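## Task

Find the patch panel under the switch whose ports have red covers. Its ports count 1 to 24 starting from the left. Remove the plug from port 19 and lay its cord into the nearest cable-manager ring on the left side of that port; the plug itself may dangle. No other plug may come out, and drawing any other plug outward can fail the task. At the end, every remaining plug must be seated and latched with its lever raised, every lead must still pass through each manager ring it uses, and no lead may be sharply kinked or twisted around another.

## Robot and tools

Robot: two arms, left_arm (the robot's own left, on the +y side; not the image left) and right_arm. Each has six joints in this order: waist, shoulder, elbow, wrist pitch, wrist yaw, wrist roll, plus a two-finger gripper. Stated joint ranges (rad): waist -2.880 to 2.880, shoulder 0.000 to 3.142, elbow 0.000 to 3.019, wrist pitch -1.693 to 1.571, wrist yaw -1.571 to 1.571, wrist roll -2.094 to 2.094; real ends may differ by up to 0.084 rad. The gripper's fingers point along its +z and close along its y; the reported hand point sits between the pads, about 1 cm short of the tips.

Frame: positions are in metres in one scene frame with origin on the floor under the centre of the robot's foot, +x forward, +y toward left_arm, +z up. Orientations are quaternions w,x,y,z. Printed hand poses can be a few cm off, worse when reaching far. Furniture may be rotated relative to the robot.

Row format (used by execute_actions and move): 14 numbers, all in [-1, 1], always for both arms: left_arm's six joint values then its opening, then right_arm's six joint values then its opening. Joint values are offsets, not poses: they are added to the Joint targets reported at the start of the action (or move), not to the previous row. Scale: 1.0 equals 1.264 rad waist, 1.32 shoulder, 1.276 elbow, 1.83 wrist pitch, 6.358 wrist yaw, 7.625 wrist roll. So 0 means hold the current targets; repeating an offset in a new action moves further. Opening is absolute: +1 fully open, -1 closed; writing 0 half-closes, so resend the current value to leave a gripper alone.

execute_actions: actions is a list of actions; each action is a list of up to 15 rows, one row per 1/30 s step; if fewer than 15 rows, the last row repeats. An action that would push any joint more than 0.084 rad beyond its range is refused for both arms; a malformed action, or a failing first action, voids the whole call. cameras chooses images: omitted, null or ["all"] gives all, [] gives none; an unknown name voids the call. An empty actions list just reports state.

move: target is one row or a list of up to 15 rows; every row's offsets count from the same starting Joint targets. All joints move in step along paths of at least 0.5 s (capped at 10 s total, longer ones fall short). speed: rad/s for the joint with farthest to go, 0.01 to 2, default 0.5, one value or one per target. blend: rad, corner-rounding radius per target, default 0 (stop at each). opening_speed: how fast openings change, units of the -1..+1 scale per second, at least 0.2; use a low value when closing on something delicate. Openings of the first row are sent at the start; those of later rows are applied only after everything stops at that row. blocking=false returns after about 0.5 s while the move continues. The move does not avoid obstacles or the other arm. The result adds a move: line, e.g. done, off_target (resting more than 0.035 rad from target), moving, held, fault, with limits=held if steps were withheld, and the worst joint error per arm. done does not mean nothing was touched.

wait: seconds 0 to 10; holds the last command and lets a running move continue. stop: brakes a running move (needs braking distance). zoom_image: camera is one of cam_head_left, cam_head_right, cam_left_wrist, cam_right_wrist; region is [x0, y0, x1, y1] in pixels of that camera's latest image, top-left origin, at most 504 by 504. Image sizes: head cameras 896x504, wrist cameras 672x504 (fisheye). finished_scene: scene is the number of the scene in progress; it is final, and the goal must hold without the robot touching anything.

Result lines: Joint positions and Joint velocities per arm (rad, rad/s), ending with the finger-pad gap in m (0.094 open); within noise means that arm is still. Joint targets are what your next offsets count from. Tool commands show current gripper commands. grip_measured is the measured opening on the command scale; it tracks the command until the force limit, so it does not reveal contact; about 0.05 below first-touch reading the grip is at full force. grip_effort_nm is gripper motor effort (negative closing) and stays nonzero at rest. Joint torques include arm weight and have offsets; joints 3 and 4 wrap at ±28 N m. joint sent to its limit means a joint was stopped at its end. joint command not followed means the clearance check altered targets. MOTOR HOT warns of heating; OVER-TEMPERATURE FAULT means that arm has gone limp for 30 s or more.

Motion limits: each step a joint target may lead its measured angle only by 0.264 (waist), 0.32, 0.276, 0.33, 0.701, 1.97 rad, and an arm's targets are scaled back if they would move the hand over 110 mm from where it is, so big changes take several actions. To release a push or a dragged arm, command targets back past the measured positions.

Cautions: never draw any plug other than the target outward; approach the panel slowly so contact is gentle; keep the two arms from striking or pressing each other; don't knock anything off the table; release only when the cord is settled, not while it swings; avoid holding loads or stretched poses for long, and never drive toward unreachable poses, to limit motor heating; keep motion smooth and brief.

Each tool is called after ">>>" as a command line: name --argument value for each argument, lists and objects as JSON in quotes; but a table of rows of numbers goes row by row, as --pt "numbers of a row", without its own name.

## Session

>>> execute_actions --actions '[]'

>>> zoom_image --camera "cam_head_left" --region '[370, 180, 660, 340]'

>>> zoom_image --camera "cam_head_right" --region '[280, 180, 570, 340]'

Scene clock: 0.00 s.
left_arm: end_effector_position=(+0.3593, +0.1890, +0.8090) grip_measured=+1.000 grip_effort_nm=n/a end_effector_quat_wxyz=(+0.381, +0.221, +0.666, -0.602) | right_arm: end_effector_position=(+0.5047, -0.3185, +0.9406) grip_measured=+1.000 grip_effort_nm=n/a end_effector_quat_wxyz=(+0.353, +0.214, +0.909, +0.062)
Joint positions: left_arm=[1.48 1.5 0.69 1.521 1.454 0.016 0.094] | right_arm=[-0.968 0.488 0.43 0.69 0.427 -0.021 0.094]
Joint velocities: within noise
Joint torques (N m): no reading
Motor temperatures (°C): left_arm=[26 32 24 22 27 26 30] | right_arm=[31 32 24 23 25 21 23]
Heat: left arm: hottest shoulder 32 °C; right arm: hottest shoulder 32 °C.
Joint targets: left_arm=[1.481 1.508 0.681 1.523 1.453 0.015] | right_arm=[-0.968 0.487 0.436 0.694 0.427 -0.021]
Tool commands: left_gripper/opening=+1.0 right_gripper/opening=+1.0

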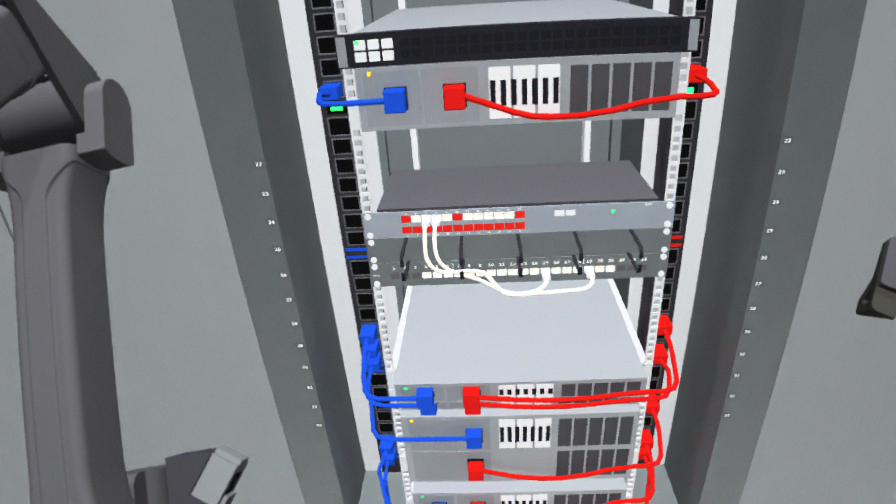

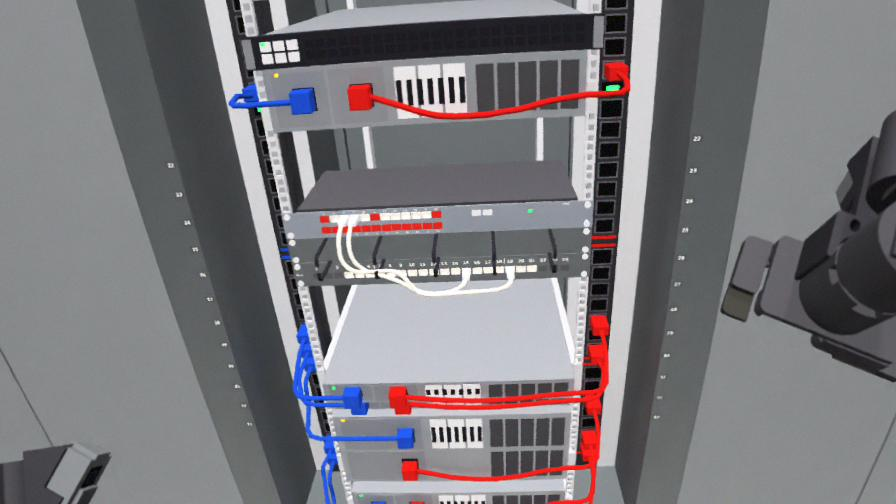

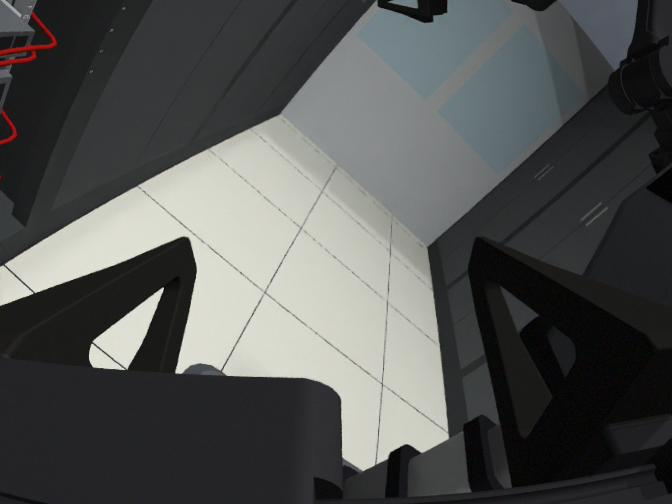

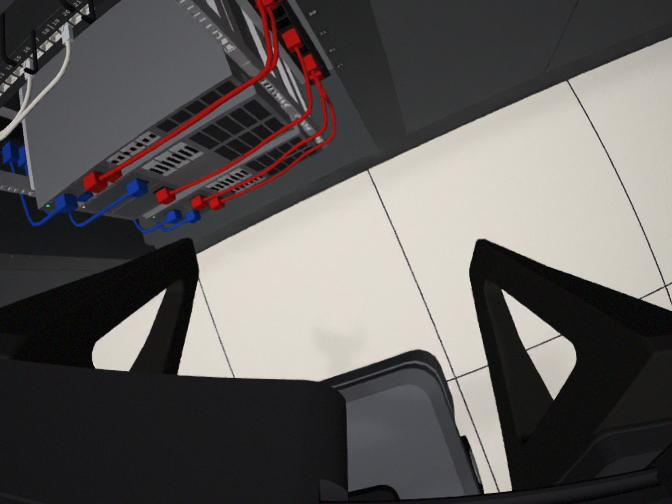

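Scaled by 1.738 from the camera's 896x504 image, which has a finer 1280x720 frame.

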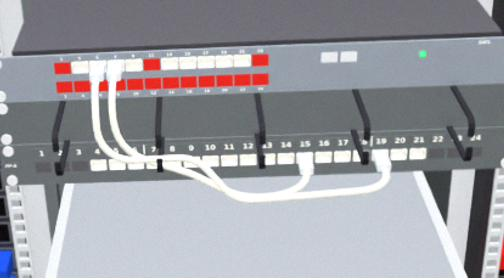

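Scaled by 1.738 from the camera's 896x504 image, which has a finer 1280x720 frame.

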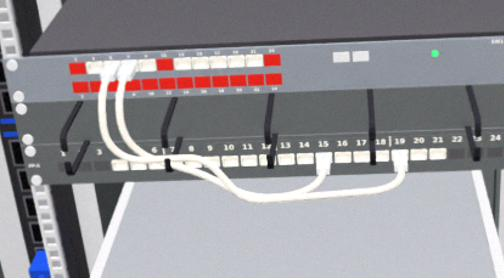

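>>> zoom_image --camera "cam_head_left" --region '[400, 205, 520, 305]'

>>> zoom_image --camera "cam_head_right" --region '[320, 205, 440, 305]'

>>> zoom_image --camera "cam_head_left" --region '[500, 215, 620, 305]'

>>> zoom_image --camera "cam_head_right" --region '[430, 215, 550, 305]'

Scaled by 4.200 from the camera's 896x504 image, which has a finer 1280x720 frame.

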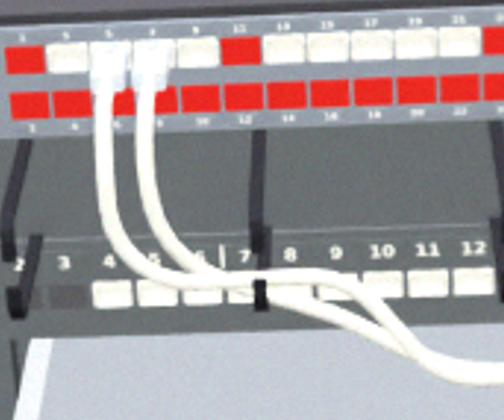

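Scaled by 4.200 from the camera's 896x504 image, which has a finer 1280x720 frame.

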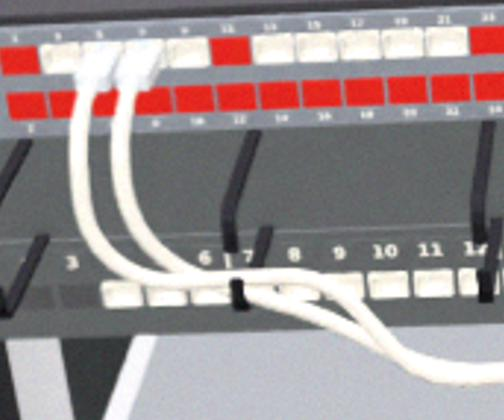

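Scaled by 4.200 from the camera's 896x504 image, which has a finer 1280x720 frame.

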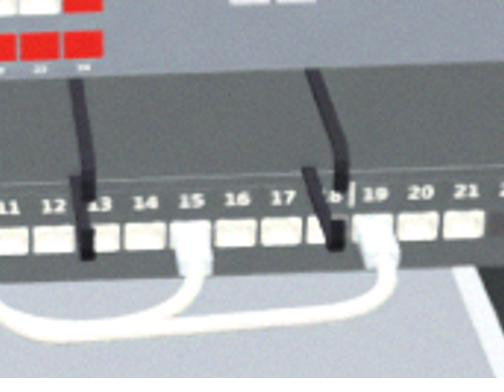

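Scaled by 4.200 from the camera's 896x504 image, which has a finer 1280x720 frame.

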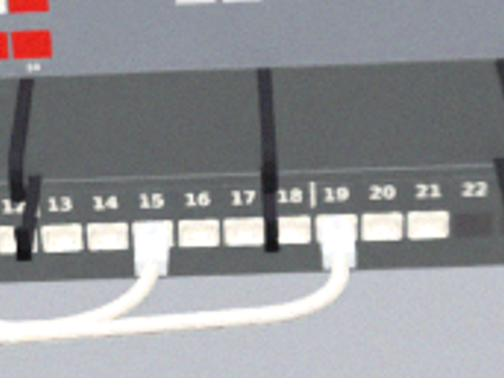

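>>> move --target '[0,0,0,0,0,0,1,-0.0475,0.8402,0.7618,0.3973,-0.1101,0.1343,-0.28]' --speed 0.8

>>> zoom_image --camera "cam_right_wrist" --region '[200, 60, 560, 380]'

Scene clock: 82.00 s.
left_arm: end_effector_position=(+0.3593, +0.1890, +0.8090) grip_measured=+1.000 grip_effort_nm=-0.032 end_effector_quat_wxyz=(+0.381, +0.221, +0.666, -0.602) | right_arm: end_effector_position=(+0.7399, -0.1223, +0.7978) grip_measured=-0.279 grip_effort_nm=-0.046 end_effector_quat_wxyz=(+0.432, +0.433, +0.561, +0.557)
Joint positions: left_arm=[1.48 1.5 0.69 1.521 1.454 0.016 0.094] | right_arm=[-1.009 1.595 1.396 1.403 -0.27 0.989 0.034]
Joint velocities: within noise
Joint torques (N m): left_arm=[-3.37 -9.82 -4.67 1.24 0.44 -0.01] | right_arm=[7.71 -15.44 2.4 2.3 -0.47 0.27]
Motor temperatures (°C): left_arm=[26 33 27 22 27 26 29] | right_arm=[31 33 25 23 25 21 23]
Heat: left arm: hottest shoulder 33 °C; right arm: hottest shoulder 33 °C.
Joint targets: left_arm=[1.481 1.508 0.681 1.523 1.453 0.015] | right_arm=[-1.028 1.597 1.408 1.421 -0.273 1.003]
move: done

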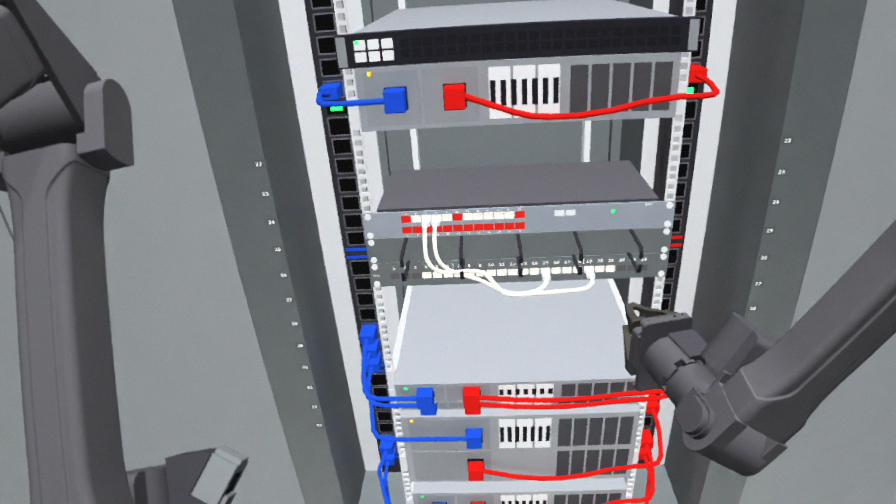

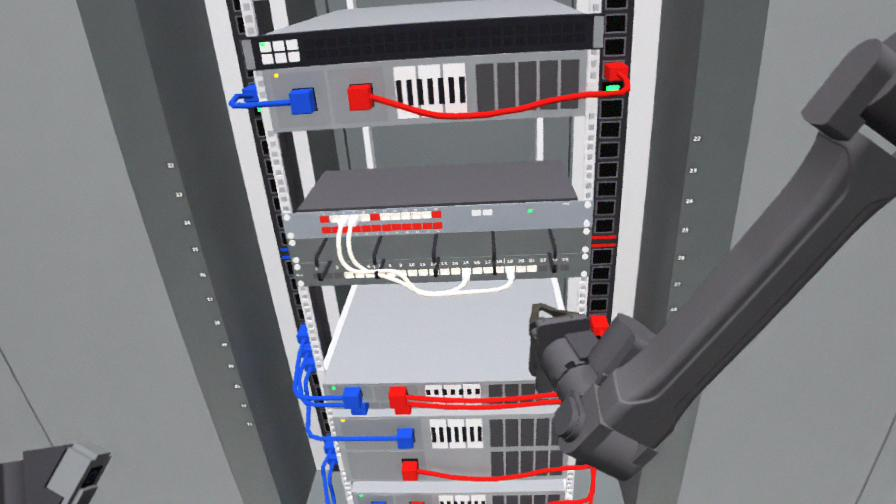

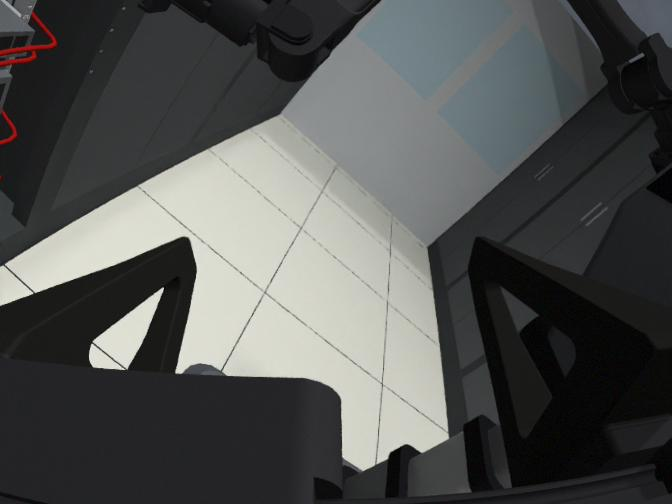

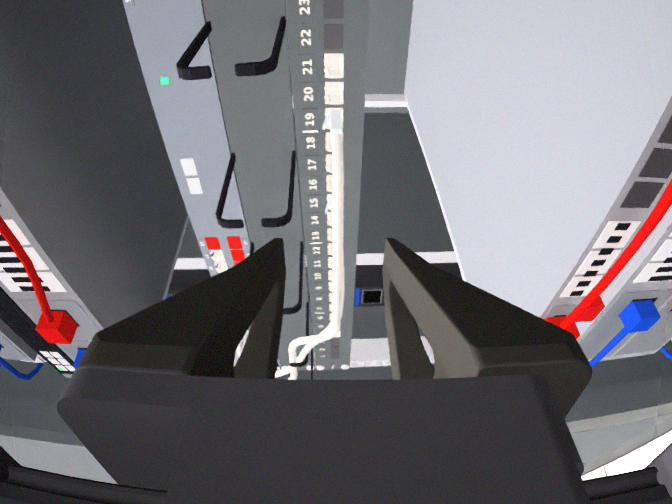

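Scaled by 1.400 from the camera's 672x504 image, which has a finer 960x720 frame.

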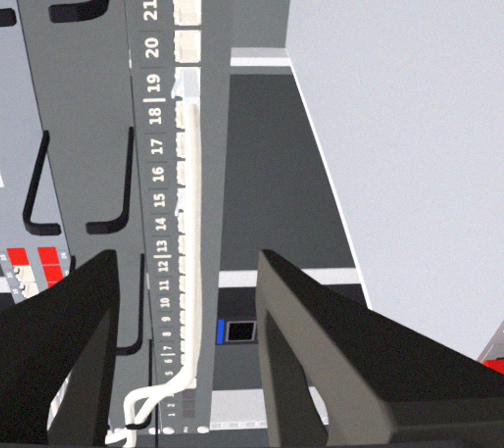

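>>> zoom_image --camera "cam_right_wrist" --region '[270, 180, 390, 380]'

>>> zoom_image --camera "cam_right_wrist" --region '[290, 70, 380, 200]'

Scaled by 2.520 from the camera's 672x504 image, which has a finer 960x720 frame.

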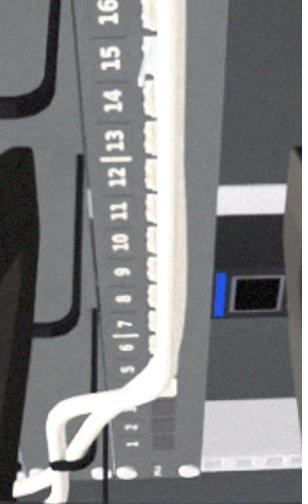

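Scaled by 3.877 from the camera's 672x504 image, which has a finer 960x720 frame.

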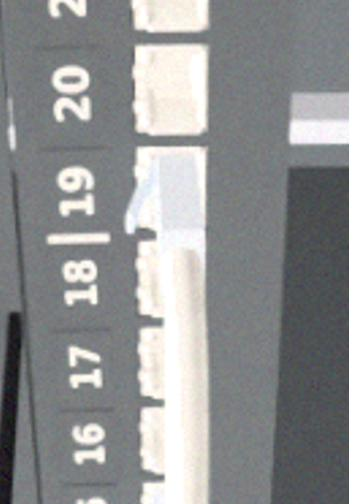

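>>> move --target '[-0.3457,-0.0333,0.4506,-0.0377,-0.1828,-0.1410,0.5,0,0,0,0,0,0,-0.28]' --speed 0.7 --cameras '["cam_left_wrist","cam_head_left"]'

>>> zoom_image --camera "cam_left_wrist" --region '[220, 0, 460, 240]'

Scene clock: 124.10 s.
left_arm: end_effector_position=(+0.7259, +0.1660, +0.8346) grip_measured=+0.502 grip_effort_nm=-0.120 end_effector_quat_wxyz=(+0.437, -0.431, +0.553, -0.564) | right_arm: end_effector_position=(+0.7399, -0.1223, +0.7978) grip_measured=-0.279 grip_effort_nm=-0.042 end_effector_quat_wxyz=(+0.432, +0.433, +0.561, +0.557)
Joint positions: left_arm=[1.056 1.471 1.247 1.463 0.295 -1.046 0.071] | right_arm=[-1.009 1.595 1.396 1.403 -0.27 0.99 0.034]
Joint velocities: within noise
Joint torques (N m): left_arm=[-9.76 -15.15 2.04 1.28 0.2 -0.11] | right_arm=[8.06 -15.5 2.37 2.3 -0.45 0.23]
Motor temperatures (°C): left_arm=[26 33 27 22 27 26 29] | right_arm=[31 36 25 23 25 21 23]
Heat: left arm: hottest shoulder 33 °C; right arm: hottest shoulder 36 °C.
Joint targets: left_arm=[1.044 1.464 1.256 1.454 0.291 -1.060] | right_arm=[-1.028 1.597 1.408 1.421 -0.273 1.003]
move: done
Images, in order (width x height): cam_head_left 896x504, cam_left_wrist 672x504.

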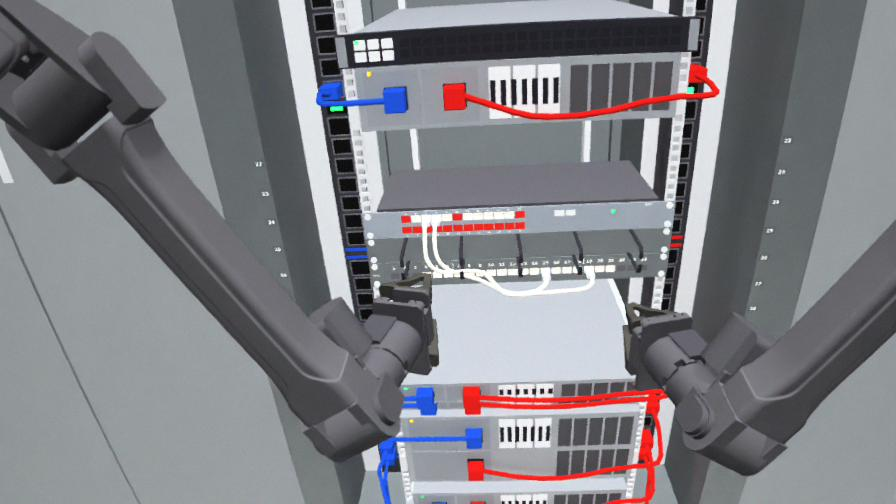

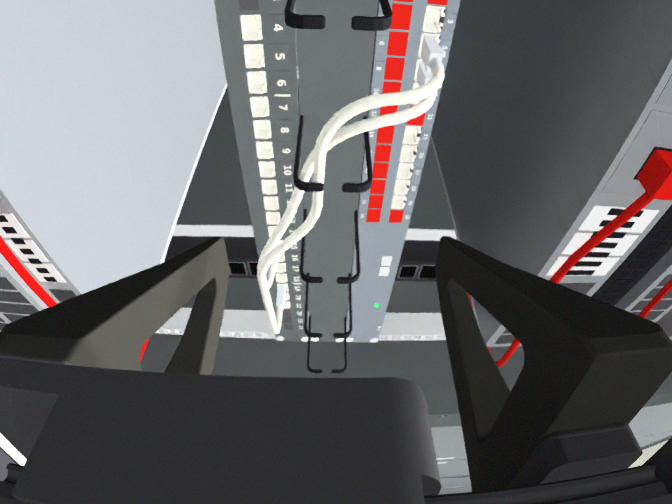

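Scaled by 2.100 from the camera's 672x504 image, which has a finer 960x720 frame.

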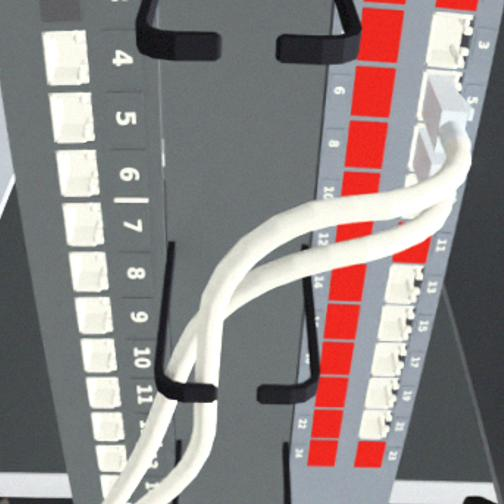

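>>> zoom_image --camera "cam_left_wrist" --region '[270, 110, 390, 210]'

>>> zoom_image --camera "cam_left_wrist" --region '[240, 190, 350, 350]'

>>> zoom_image --camera "cam_left_wrist" --region '[370, 0, 470, 120]'

Scaled by 4.200 from the camera's 672x504 image, which has a finer 960x720 frame.

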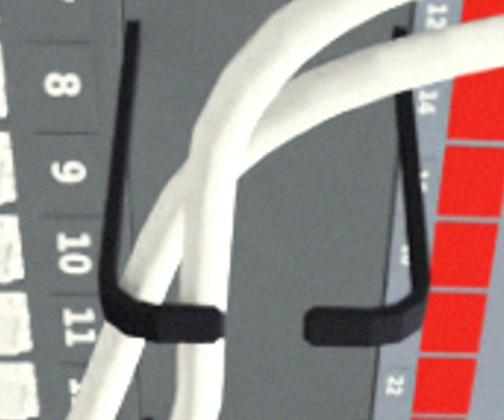

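Scaled by 3.150 from the camera's 672x504 image, which has a finer 960x720 frame.

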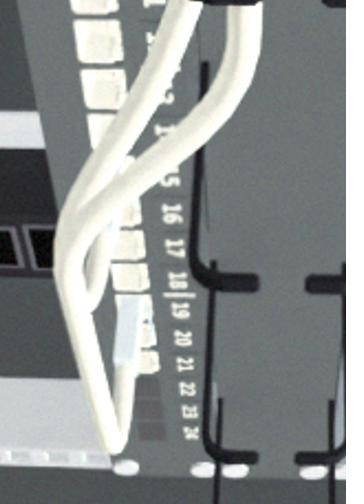

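Scaled by 4.200 from the camera's 672x504 image, which has a finer 960x720 frame.

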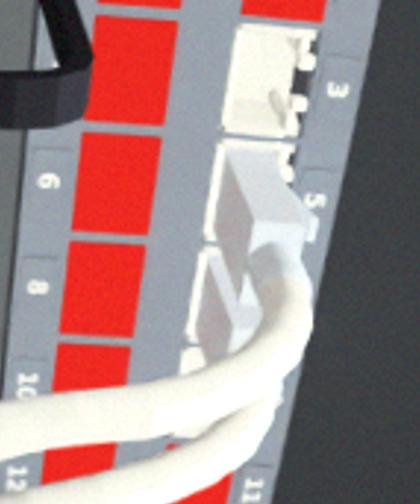

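>>> move --target '[0,0,0,0,0,0,0.5,0.0633,0.0273,0.1513,-0.1033,0.0025,-0.0077,-0.28]' --speed 0.3 --cameras '["cam_right_wrist","cam_left_wrist","cam_head_left","cam_head_right"]'

>>> zoom_image --camera "cam_right_wrist" --region '[240, 80, 440, 300]'

>>> zoom_image --camera "cam_left_wrist" --region '[240, 190, 350, 350]'

Scene clock: 214.10 s.
left_arm: end_effector_position=(+0.7259, +0.1660, +0.8344) grip_measured=+0.502 grip_effort_nm=-0.115 end_effector_quat_wxyz=(+0.436, -0.431, +0.553, -0.564) | right_arm: end_effector_position=(+0.8048, -0.1076, +0.8121) grip_measured=-0.279 grip_effort_nm=-0.042 end_effector_quat_wxyz=(+0.435, +0.433, +0.554, +0.563)
Joint positions: left_arm=[1.056 1.471 1.247 1.462 0.295 -1.048 0.071] | right_arm=[-0.964 1.611 1.579 1.241 -0.26 0.959 0.034]
Joint velocities: within noise
Joint torques (N m): left_arm=[-9.64 -15.21 2.02 1.33 0.2 -0.09] | right_arm=[11.69 -14.74 4.45 1.07 -0.28 -0.04]
Motor temperatures (°C): left_arm=[27 37 25 22 26 26 28] | right_arm=[31 38 25 23 26 21 23]
Heat: left arm: hottest shoulder 37 °C; right arm: hottest shoulder 38 °C.
Joint targets: left_arm=[1.044 1.464 1.256 1.454 0.291 -1.060] | right_arm=[-0.948 1.633 1.601 1.231 -0.257 0.945]
move: done

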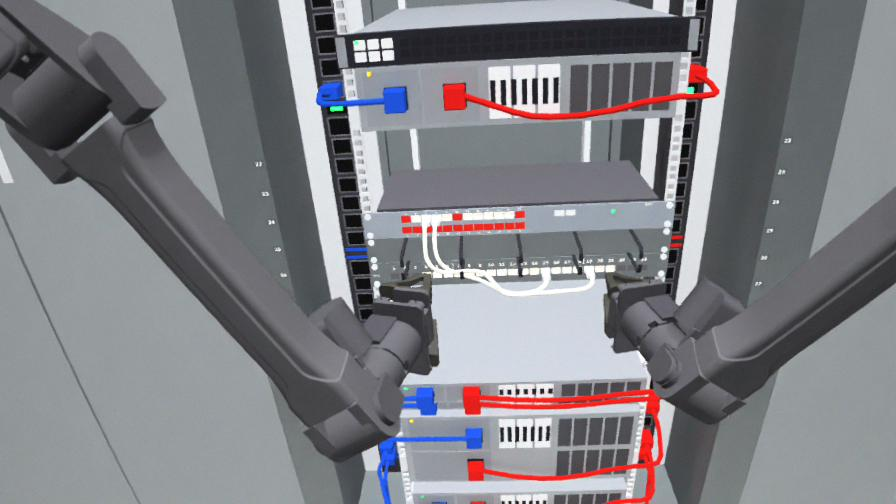

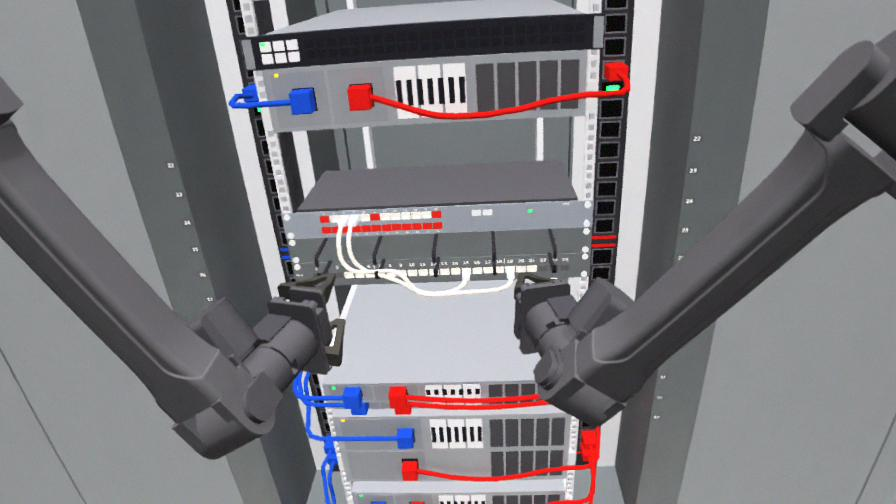

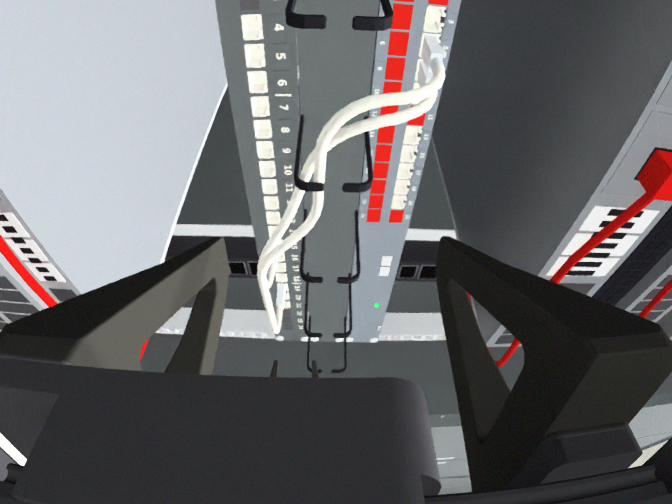

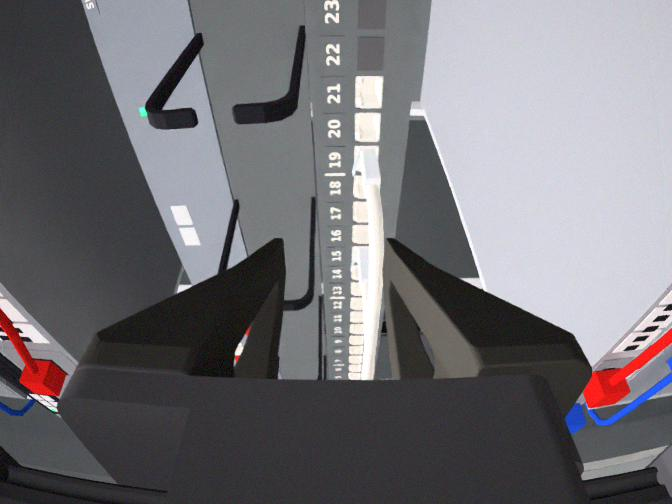

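Scaled by 2.291 from the camera's 672x504 image, which has a finer 960x720 frame.

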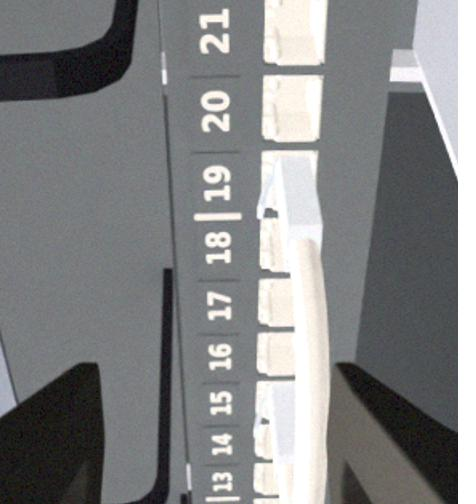

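Scaled by 3.150 from the camera's 672x504 image, which has a finer 960x720 frame.

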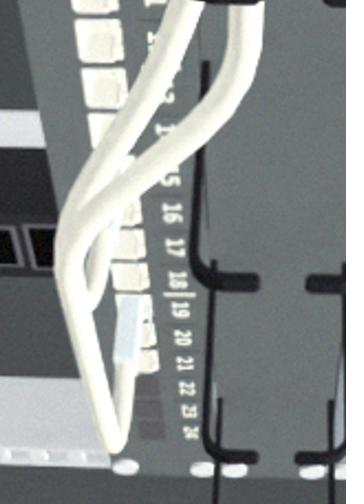

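>>> move --target '[0,0,0,0,0,0,0.5,-0.0388,0.0311,0.0917,-0.0410,-0.0003,0,-0.28]' --speed 0.2 --cameras '["cam_right_wrist","cam_head_left"]'

>>> zoom_image --camera "cam_right_wrist" --region '[220, 80, 460, 400]'

>>> zoom_image --camera "cam_head_left" --region '[530, 220, 690, 340]'

Scene clock: 265.43 s.
left_arm: end_effector_position=(+0.7259, +0.1660, +0.8344) grip_measured=+0.502 grip_effort_nm=-0.115 end_effector_quat_wxyz=(+0.436, -0.431, +0.553, -0.564) | right_arm: end_effector_position=(+0.8318, -0.1110, +0.7988) grip_measured=-0.279 grip_effort_nm=-0.046 end_effector_quat_wxyz=(+0.438, +0.431, +0.558, +0.557)
Joint positions: left_arm=[1.056 1.471 1.247 1.462 0.295 -1.048 0.071] | right_arm=[-0.98 1.649 1.691 1.167 -0.26 0.958 0.034]
Joint velocities: within noise
Joint torques (N m): left_arm=[-9.58 -15.21 2 1.35 0.21 -0.07] | right_arm=[9.29 -15.62 5.34 1.09 -0.33 -0.08]
Motor temperatures (°C): left_arm=[27 37 25 22 26 26 28] | right_arm=[32 35 26 23 25 21 23]
Heat: left arm: hottest shoulder 37 °C; right arm: hottest shoulder 35 °C.
Joint targets: left_arm=[1.044 1.464 1.256 1.454 0.291 -1.060] | right_arm=[-0.997 1.673 1.718 1.157 -0.259 0.945]
move: done
Images, in order (width x height): cam_head_left 896x504, cam_right_wrist 672x504.

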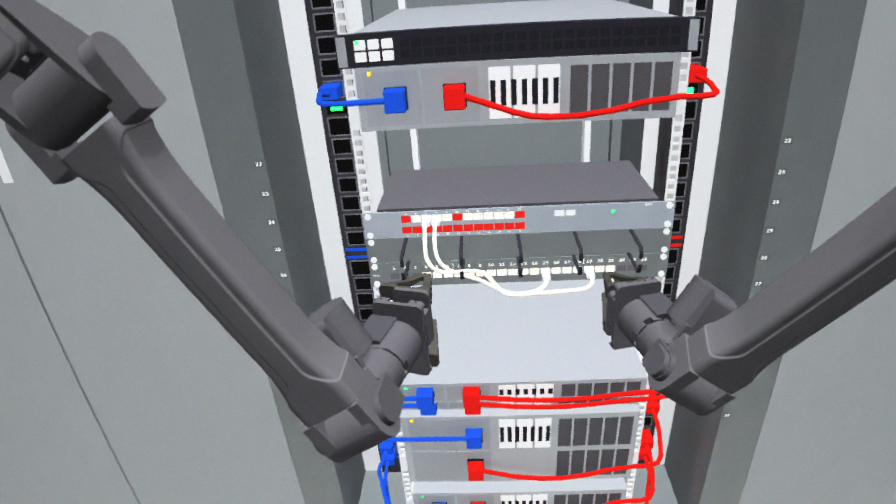

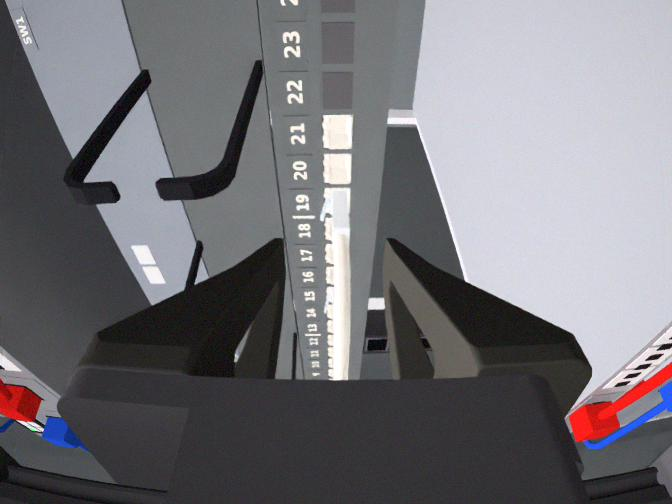

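Scaled by 1.575 from the camera's 672x504 image, which has a finer 960x720 frame.

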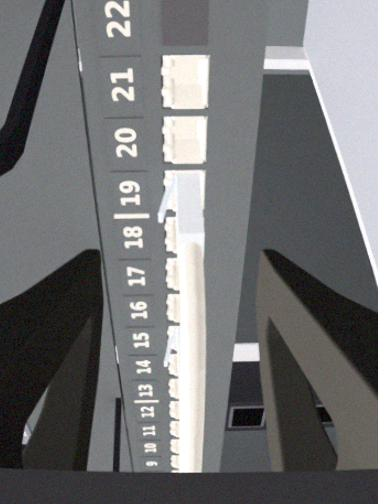

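Scaled by 3.150 from the camera's 896x504 image, which has a finer 1280x720 frame.

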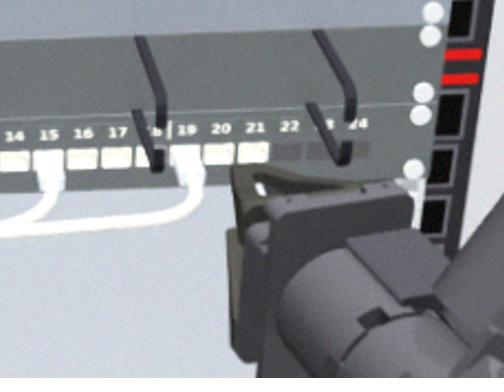

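>>> move --target '[0,0,0,0,0,0,0.5,0.0332,0.0095,0.0415,-0.0273,0,0,-0.28]' --speed 0.12 --cameras '["cam_right_wrist","cam_head_left","cam_head_right"]'

>>> zoom_image --camera "cam_right_wrist" --region '[220, 80, 460, 400]'

>>> zoom_image --camera "cam_head_left" --region '[550, 240, 650, 320]'

>>> zoom_image --camera "cam_head_right" --region '[470, 240, 570, 320]'

Scene clock: 403.77 s.
left_arm: end_effector_position=(+0.7259, +0.1660, +0.8344) grip_measured=+0.502 grip_effort_nm=-0.115 end_effector_quat_wxyz=(+0.436, -0.431, +0.553, -0.564) | right_arm: end_effector_position=(+0.8460, -0.1091, +0.7970) grip_measured=-0.279 grip_effort_nm=-0.042 end_effector_quat_wxyz=(+0.434, +0.432, +0.561, +0.557)
Joint positions: left_arm=[1.056 1.471 1.247 1.462 0.295 -1.048 0.071] | right_arm=[-0.977 1.662 1.744 1.117 -0.26 0.958 0.034]
Joint velocities: within noise
Joint torques (N m): left_arm=[-9.35 -15.27 2.02 1.31 0.21 -0.09] | right_arm=[11.93 -16.03 5.81 1.17 -0.36 -0.06]
Motor temperatures (°C): left_arm=[27 38 24 22 26 26 27] | right_arm=[31 37 27 23 25 22 23]
Heat: left arm: hottest shoulder 38 °C; right arm: hottest shoulder 37 °C.
Joint targets: left_arm=[1.044 1.464 1.256 1.454 0.291 -1.060] | right_arm=[-0.955 1.686 1.771 1.107 -0.259 0.944]
move: done
Images, in order (width x height): cam_head_left 896x504, cam_head_right 896x504, cam_right_wrist 672x504.

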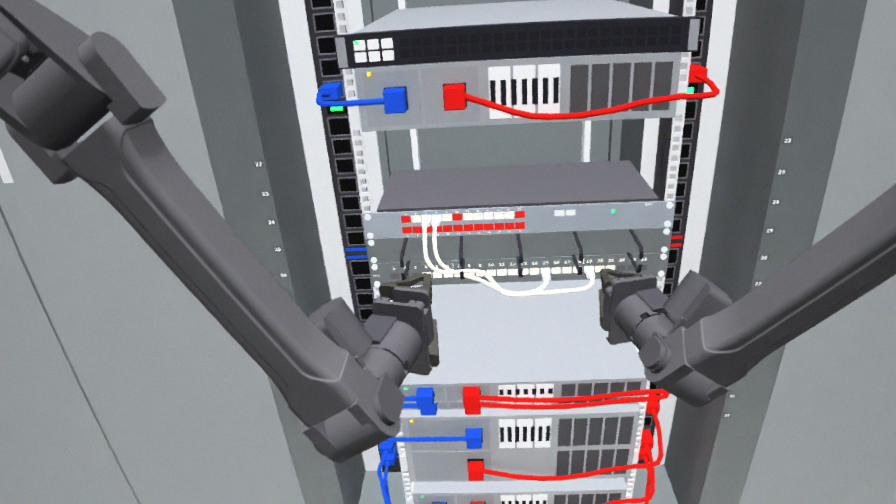

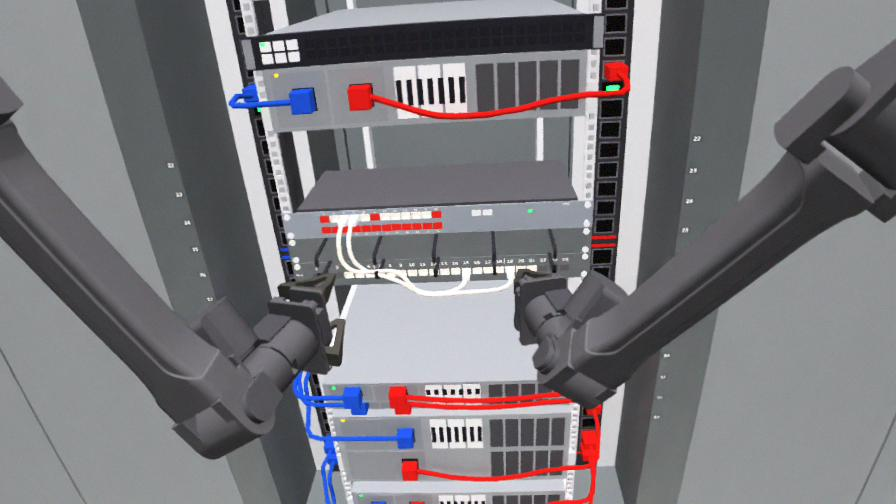

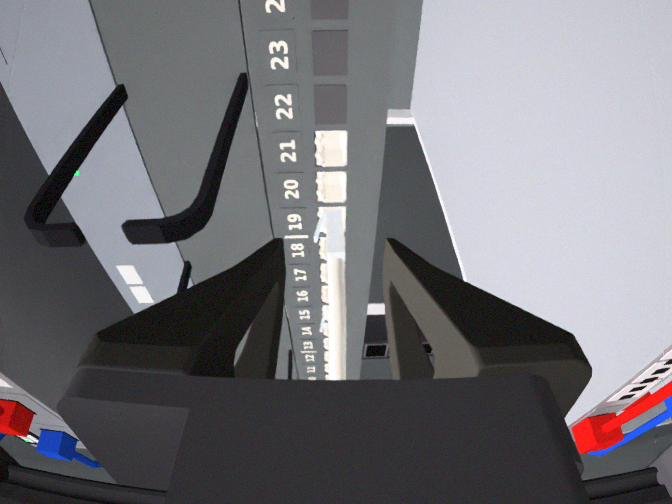

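Scaled by 1.575 from the camera's 672x504 image, which has a finer 960x720 frame.

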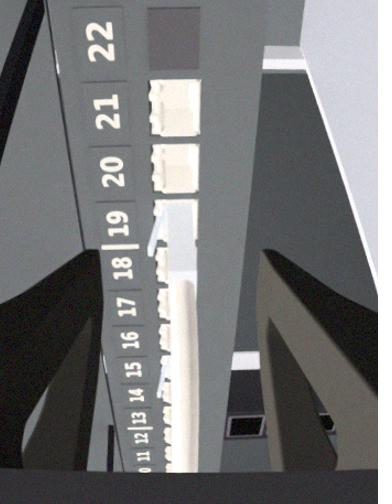

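Scaled by 5.040 from the camera's 896x504 image, which has a finer 1280x720 frame.

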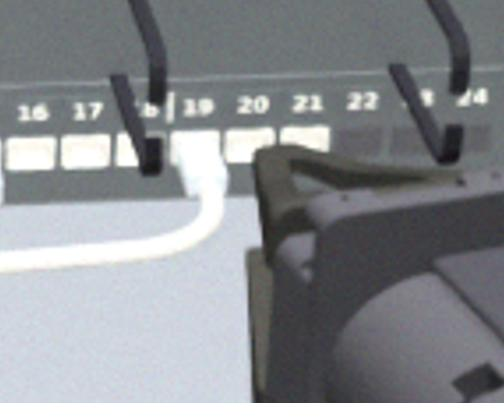

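Scaled by 5.040 from the camera's 896x504 image, which has a finer 1280x720 frame.

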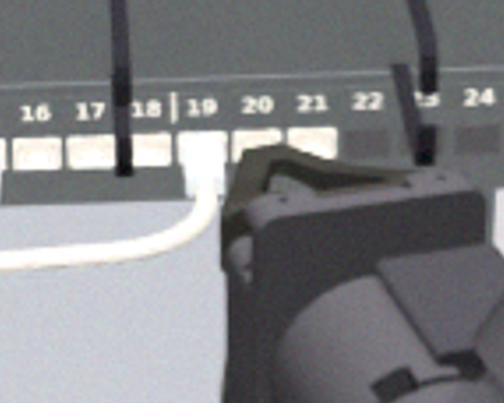

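>>> move --target '[0,0,0,0,0,0,0.5,0.0110,0.005,0.032,-0.0210,0,0,-0.28]' --speed 0.12 --cameras '["cam_right_wrist","cam_head_left","cam_head_right","cam_left_wrist"]'

>>> zoom_image --camera "cam_right_wrist" --region '[220, 80, 460, 400]'

>>> zoom_image --camera "cam_head_left" --region '[550, 240, 650, 320]'

>>> zoom_image --camera "cam_head_right" --region '[470, 240, 570, 320]'

>>> zoom_image --camera "cam_left_wrist" --region '[240, 240, 350, 390]'

Scene clock: 459.93 s.
left_arm: end_effector_position=(+0.7259, +0.1660, +0.8344) grip_measured=+0.502 grip_effort_nm=-0.115 end_effector_quat_wxyz=(+0.436, -0.431, +0.553, -0.564) | right_arm: end_effector_position=(+0.8579, -0.1029, +0.8021) grip_measured=-0.279 grip_effort_nm=-0.042 end_effector_quat_wxyz=(+0.428, +0.435, +0.558, +0.562)
Joint positions: left_arm=[1.056 1.471 1.247 1.462 0.295 -1.048 0.071] | right_arm=[-0.963 1.669 1.784 1.078 -0.26 0.958 0.034]
Joint velocities: within noise
Joint torques (N m): left_arm=[-9.52 -15.27 2.02 1.31 0.2 -0.08] | right_arm=[12.51 -16.09 6.01 1.01 -0.35 -0.04]
Motor temperatures (°C): left_arm=[27 38 24 22 26 26 27] | right_arm=[32 35 27 23 25 22 23]
Heat: left arm: hottest shoulder 38 °C; right arm: hottest shoulder 35 °C.
Joint targets: left_arm=[1.044 1.464 1.256 1.454 0.291 -1.060] | right_arm=[-0.942 1.693 1.812 1.068 -0.259 0.944]
move: done

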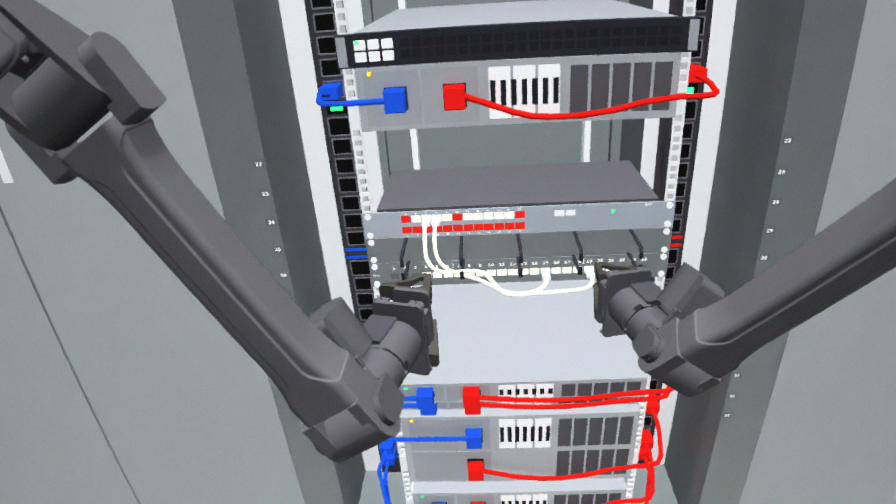

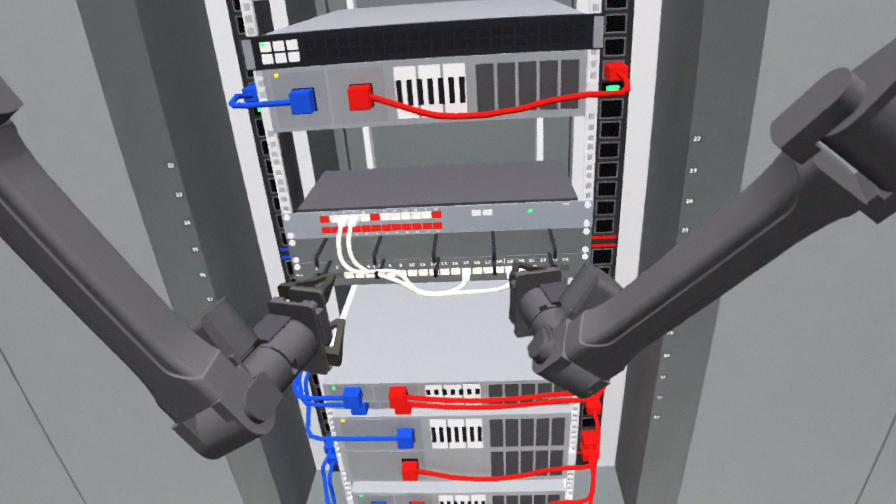

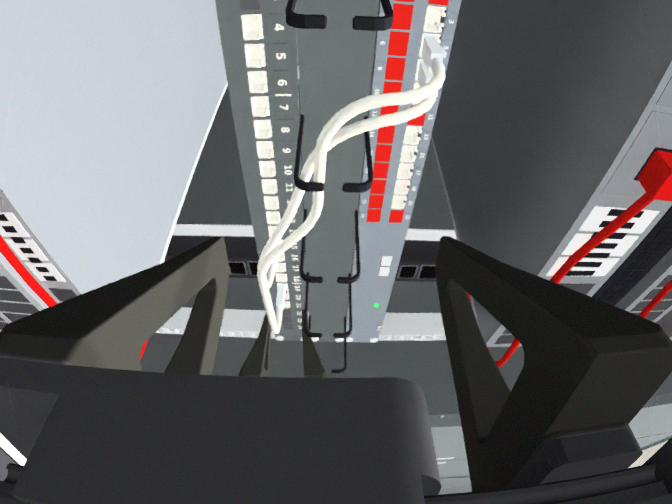

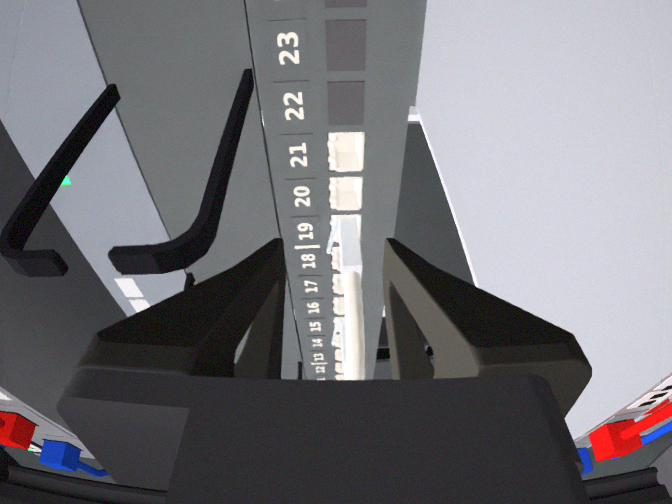

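Scaled by 1.575 from the camera's 672x504 image, which has a finer 960x720 frame.

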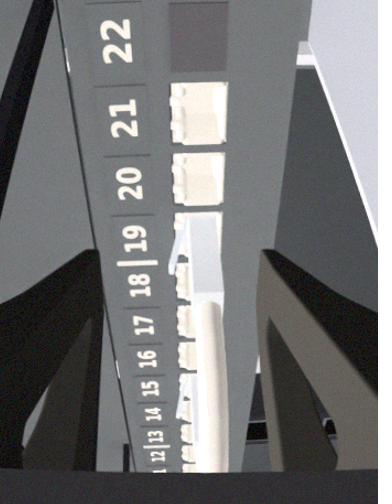

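Scaled by 5.040 from the camera's 896x504 image, which has a finer 1280x720 frame.

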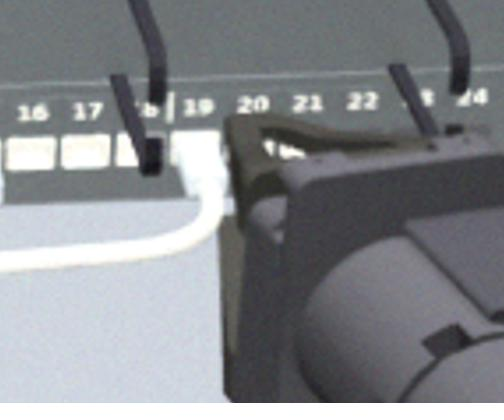

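Scaled by 5.040 from the camera's 896x504 image, which has a finer 1280x720 frame.

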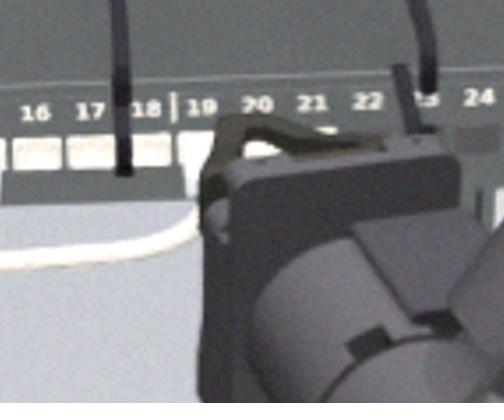

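Scaled by 3.360 from the camera's 672x504 image, which has a finer 960x720 frame.

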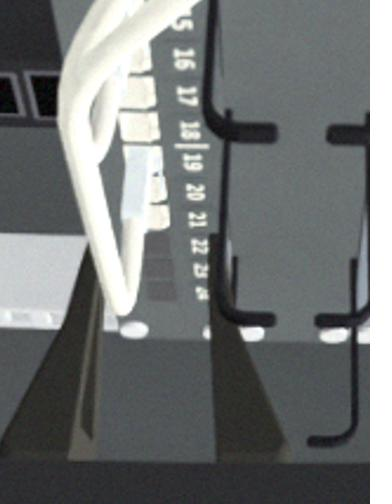

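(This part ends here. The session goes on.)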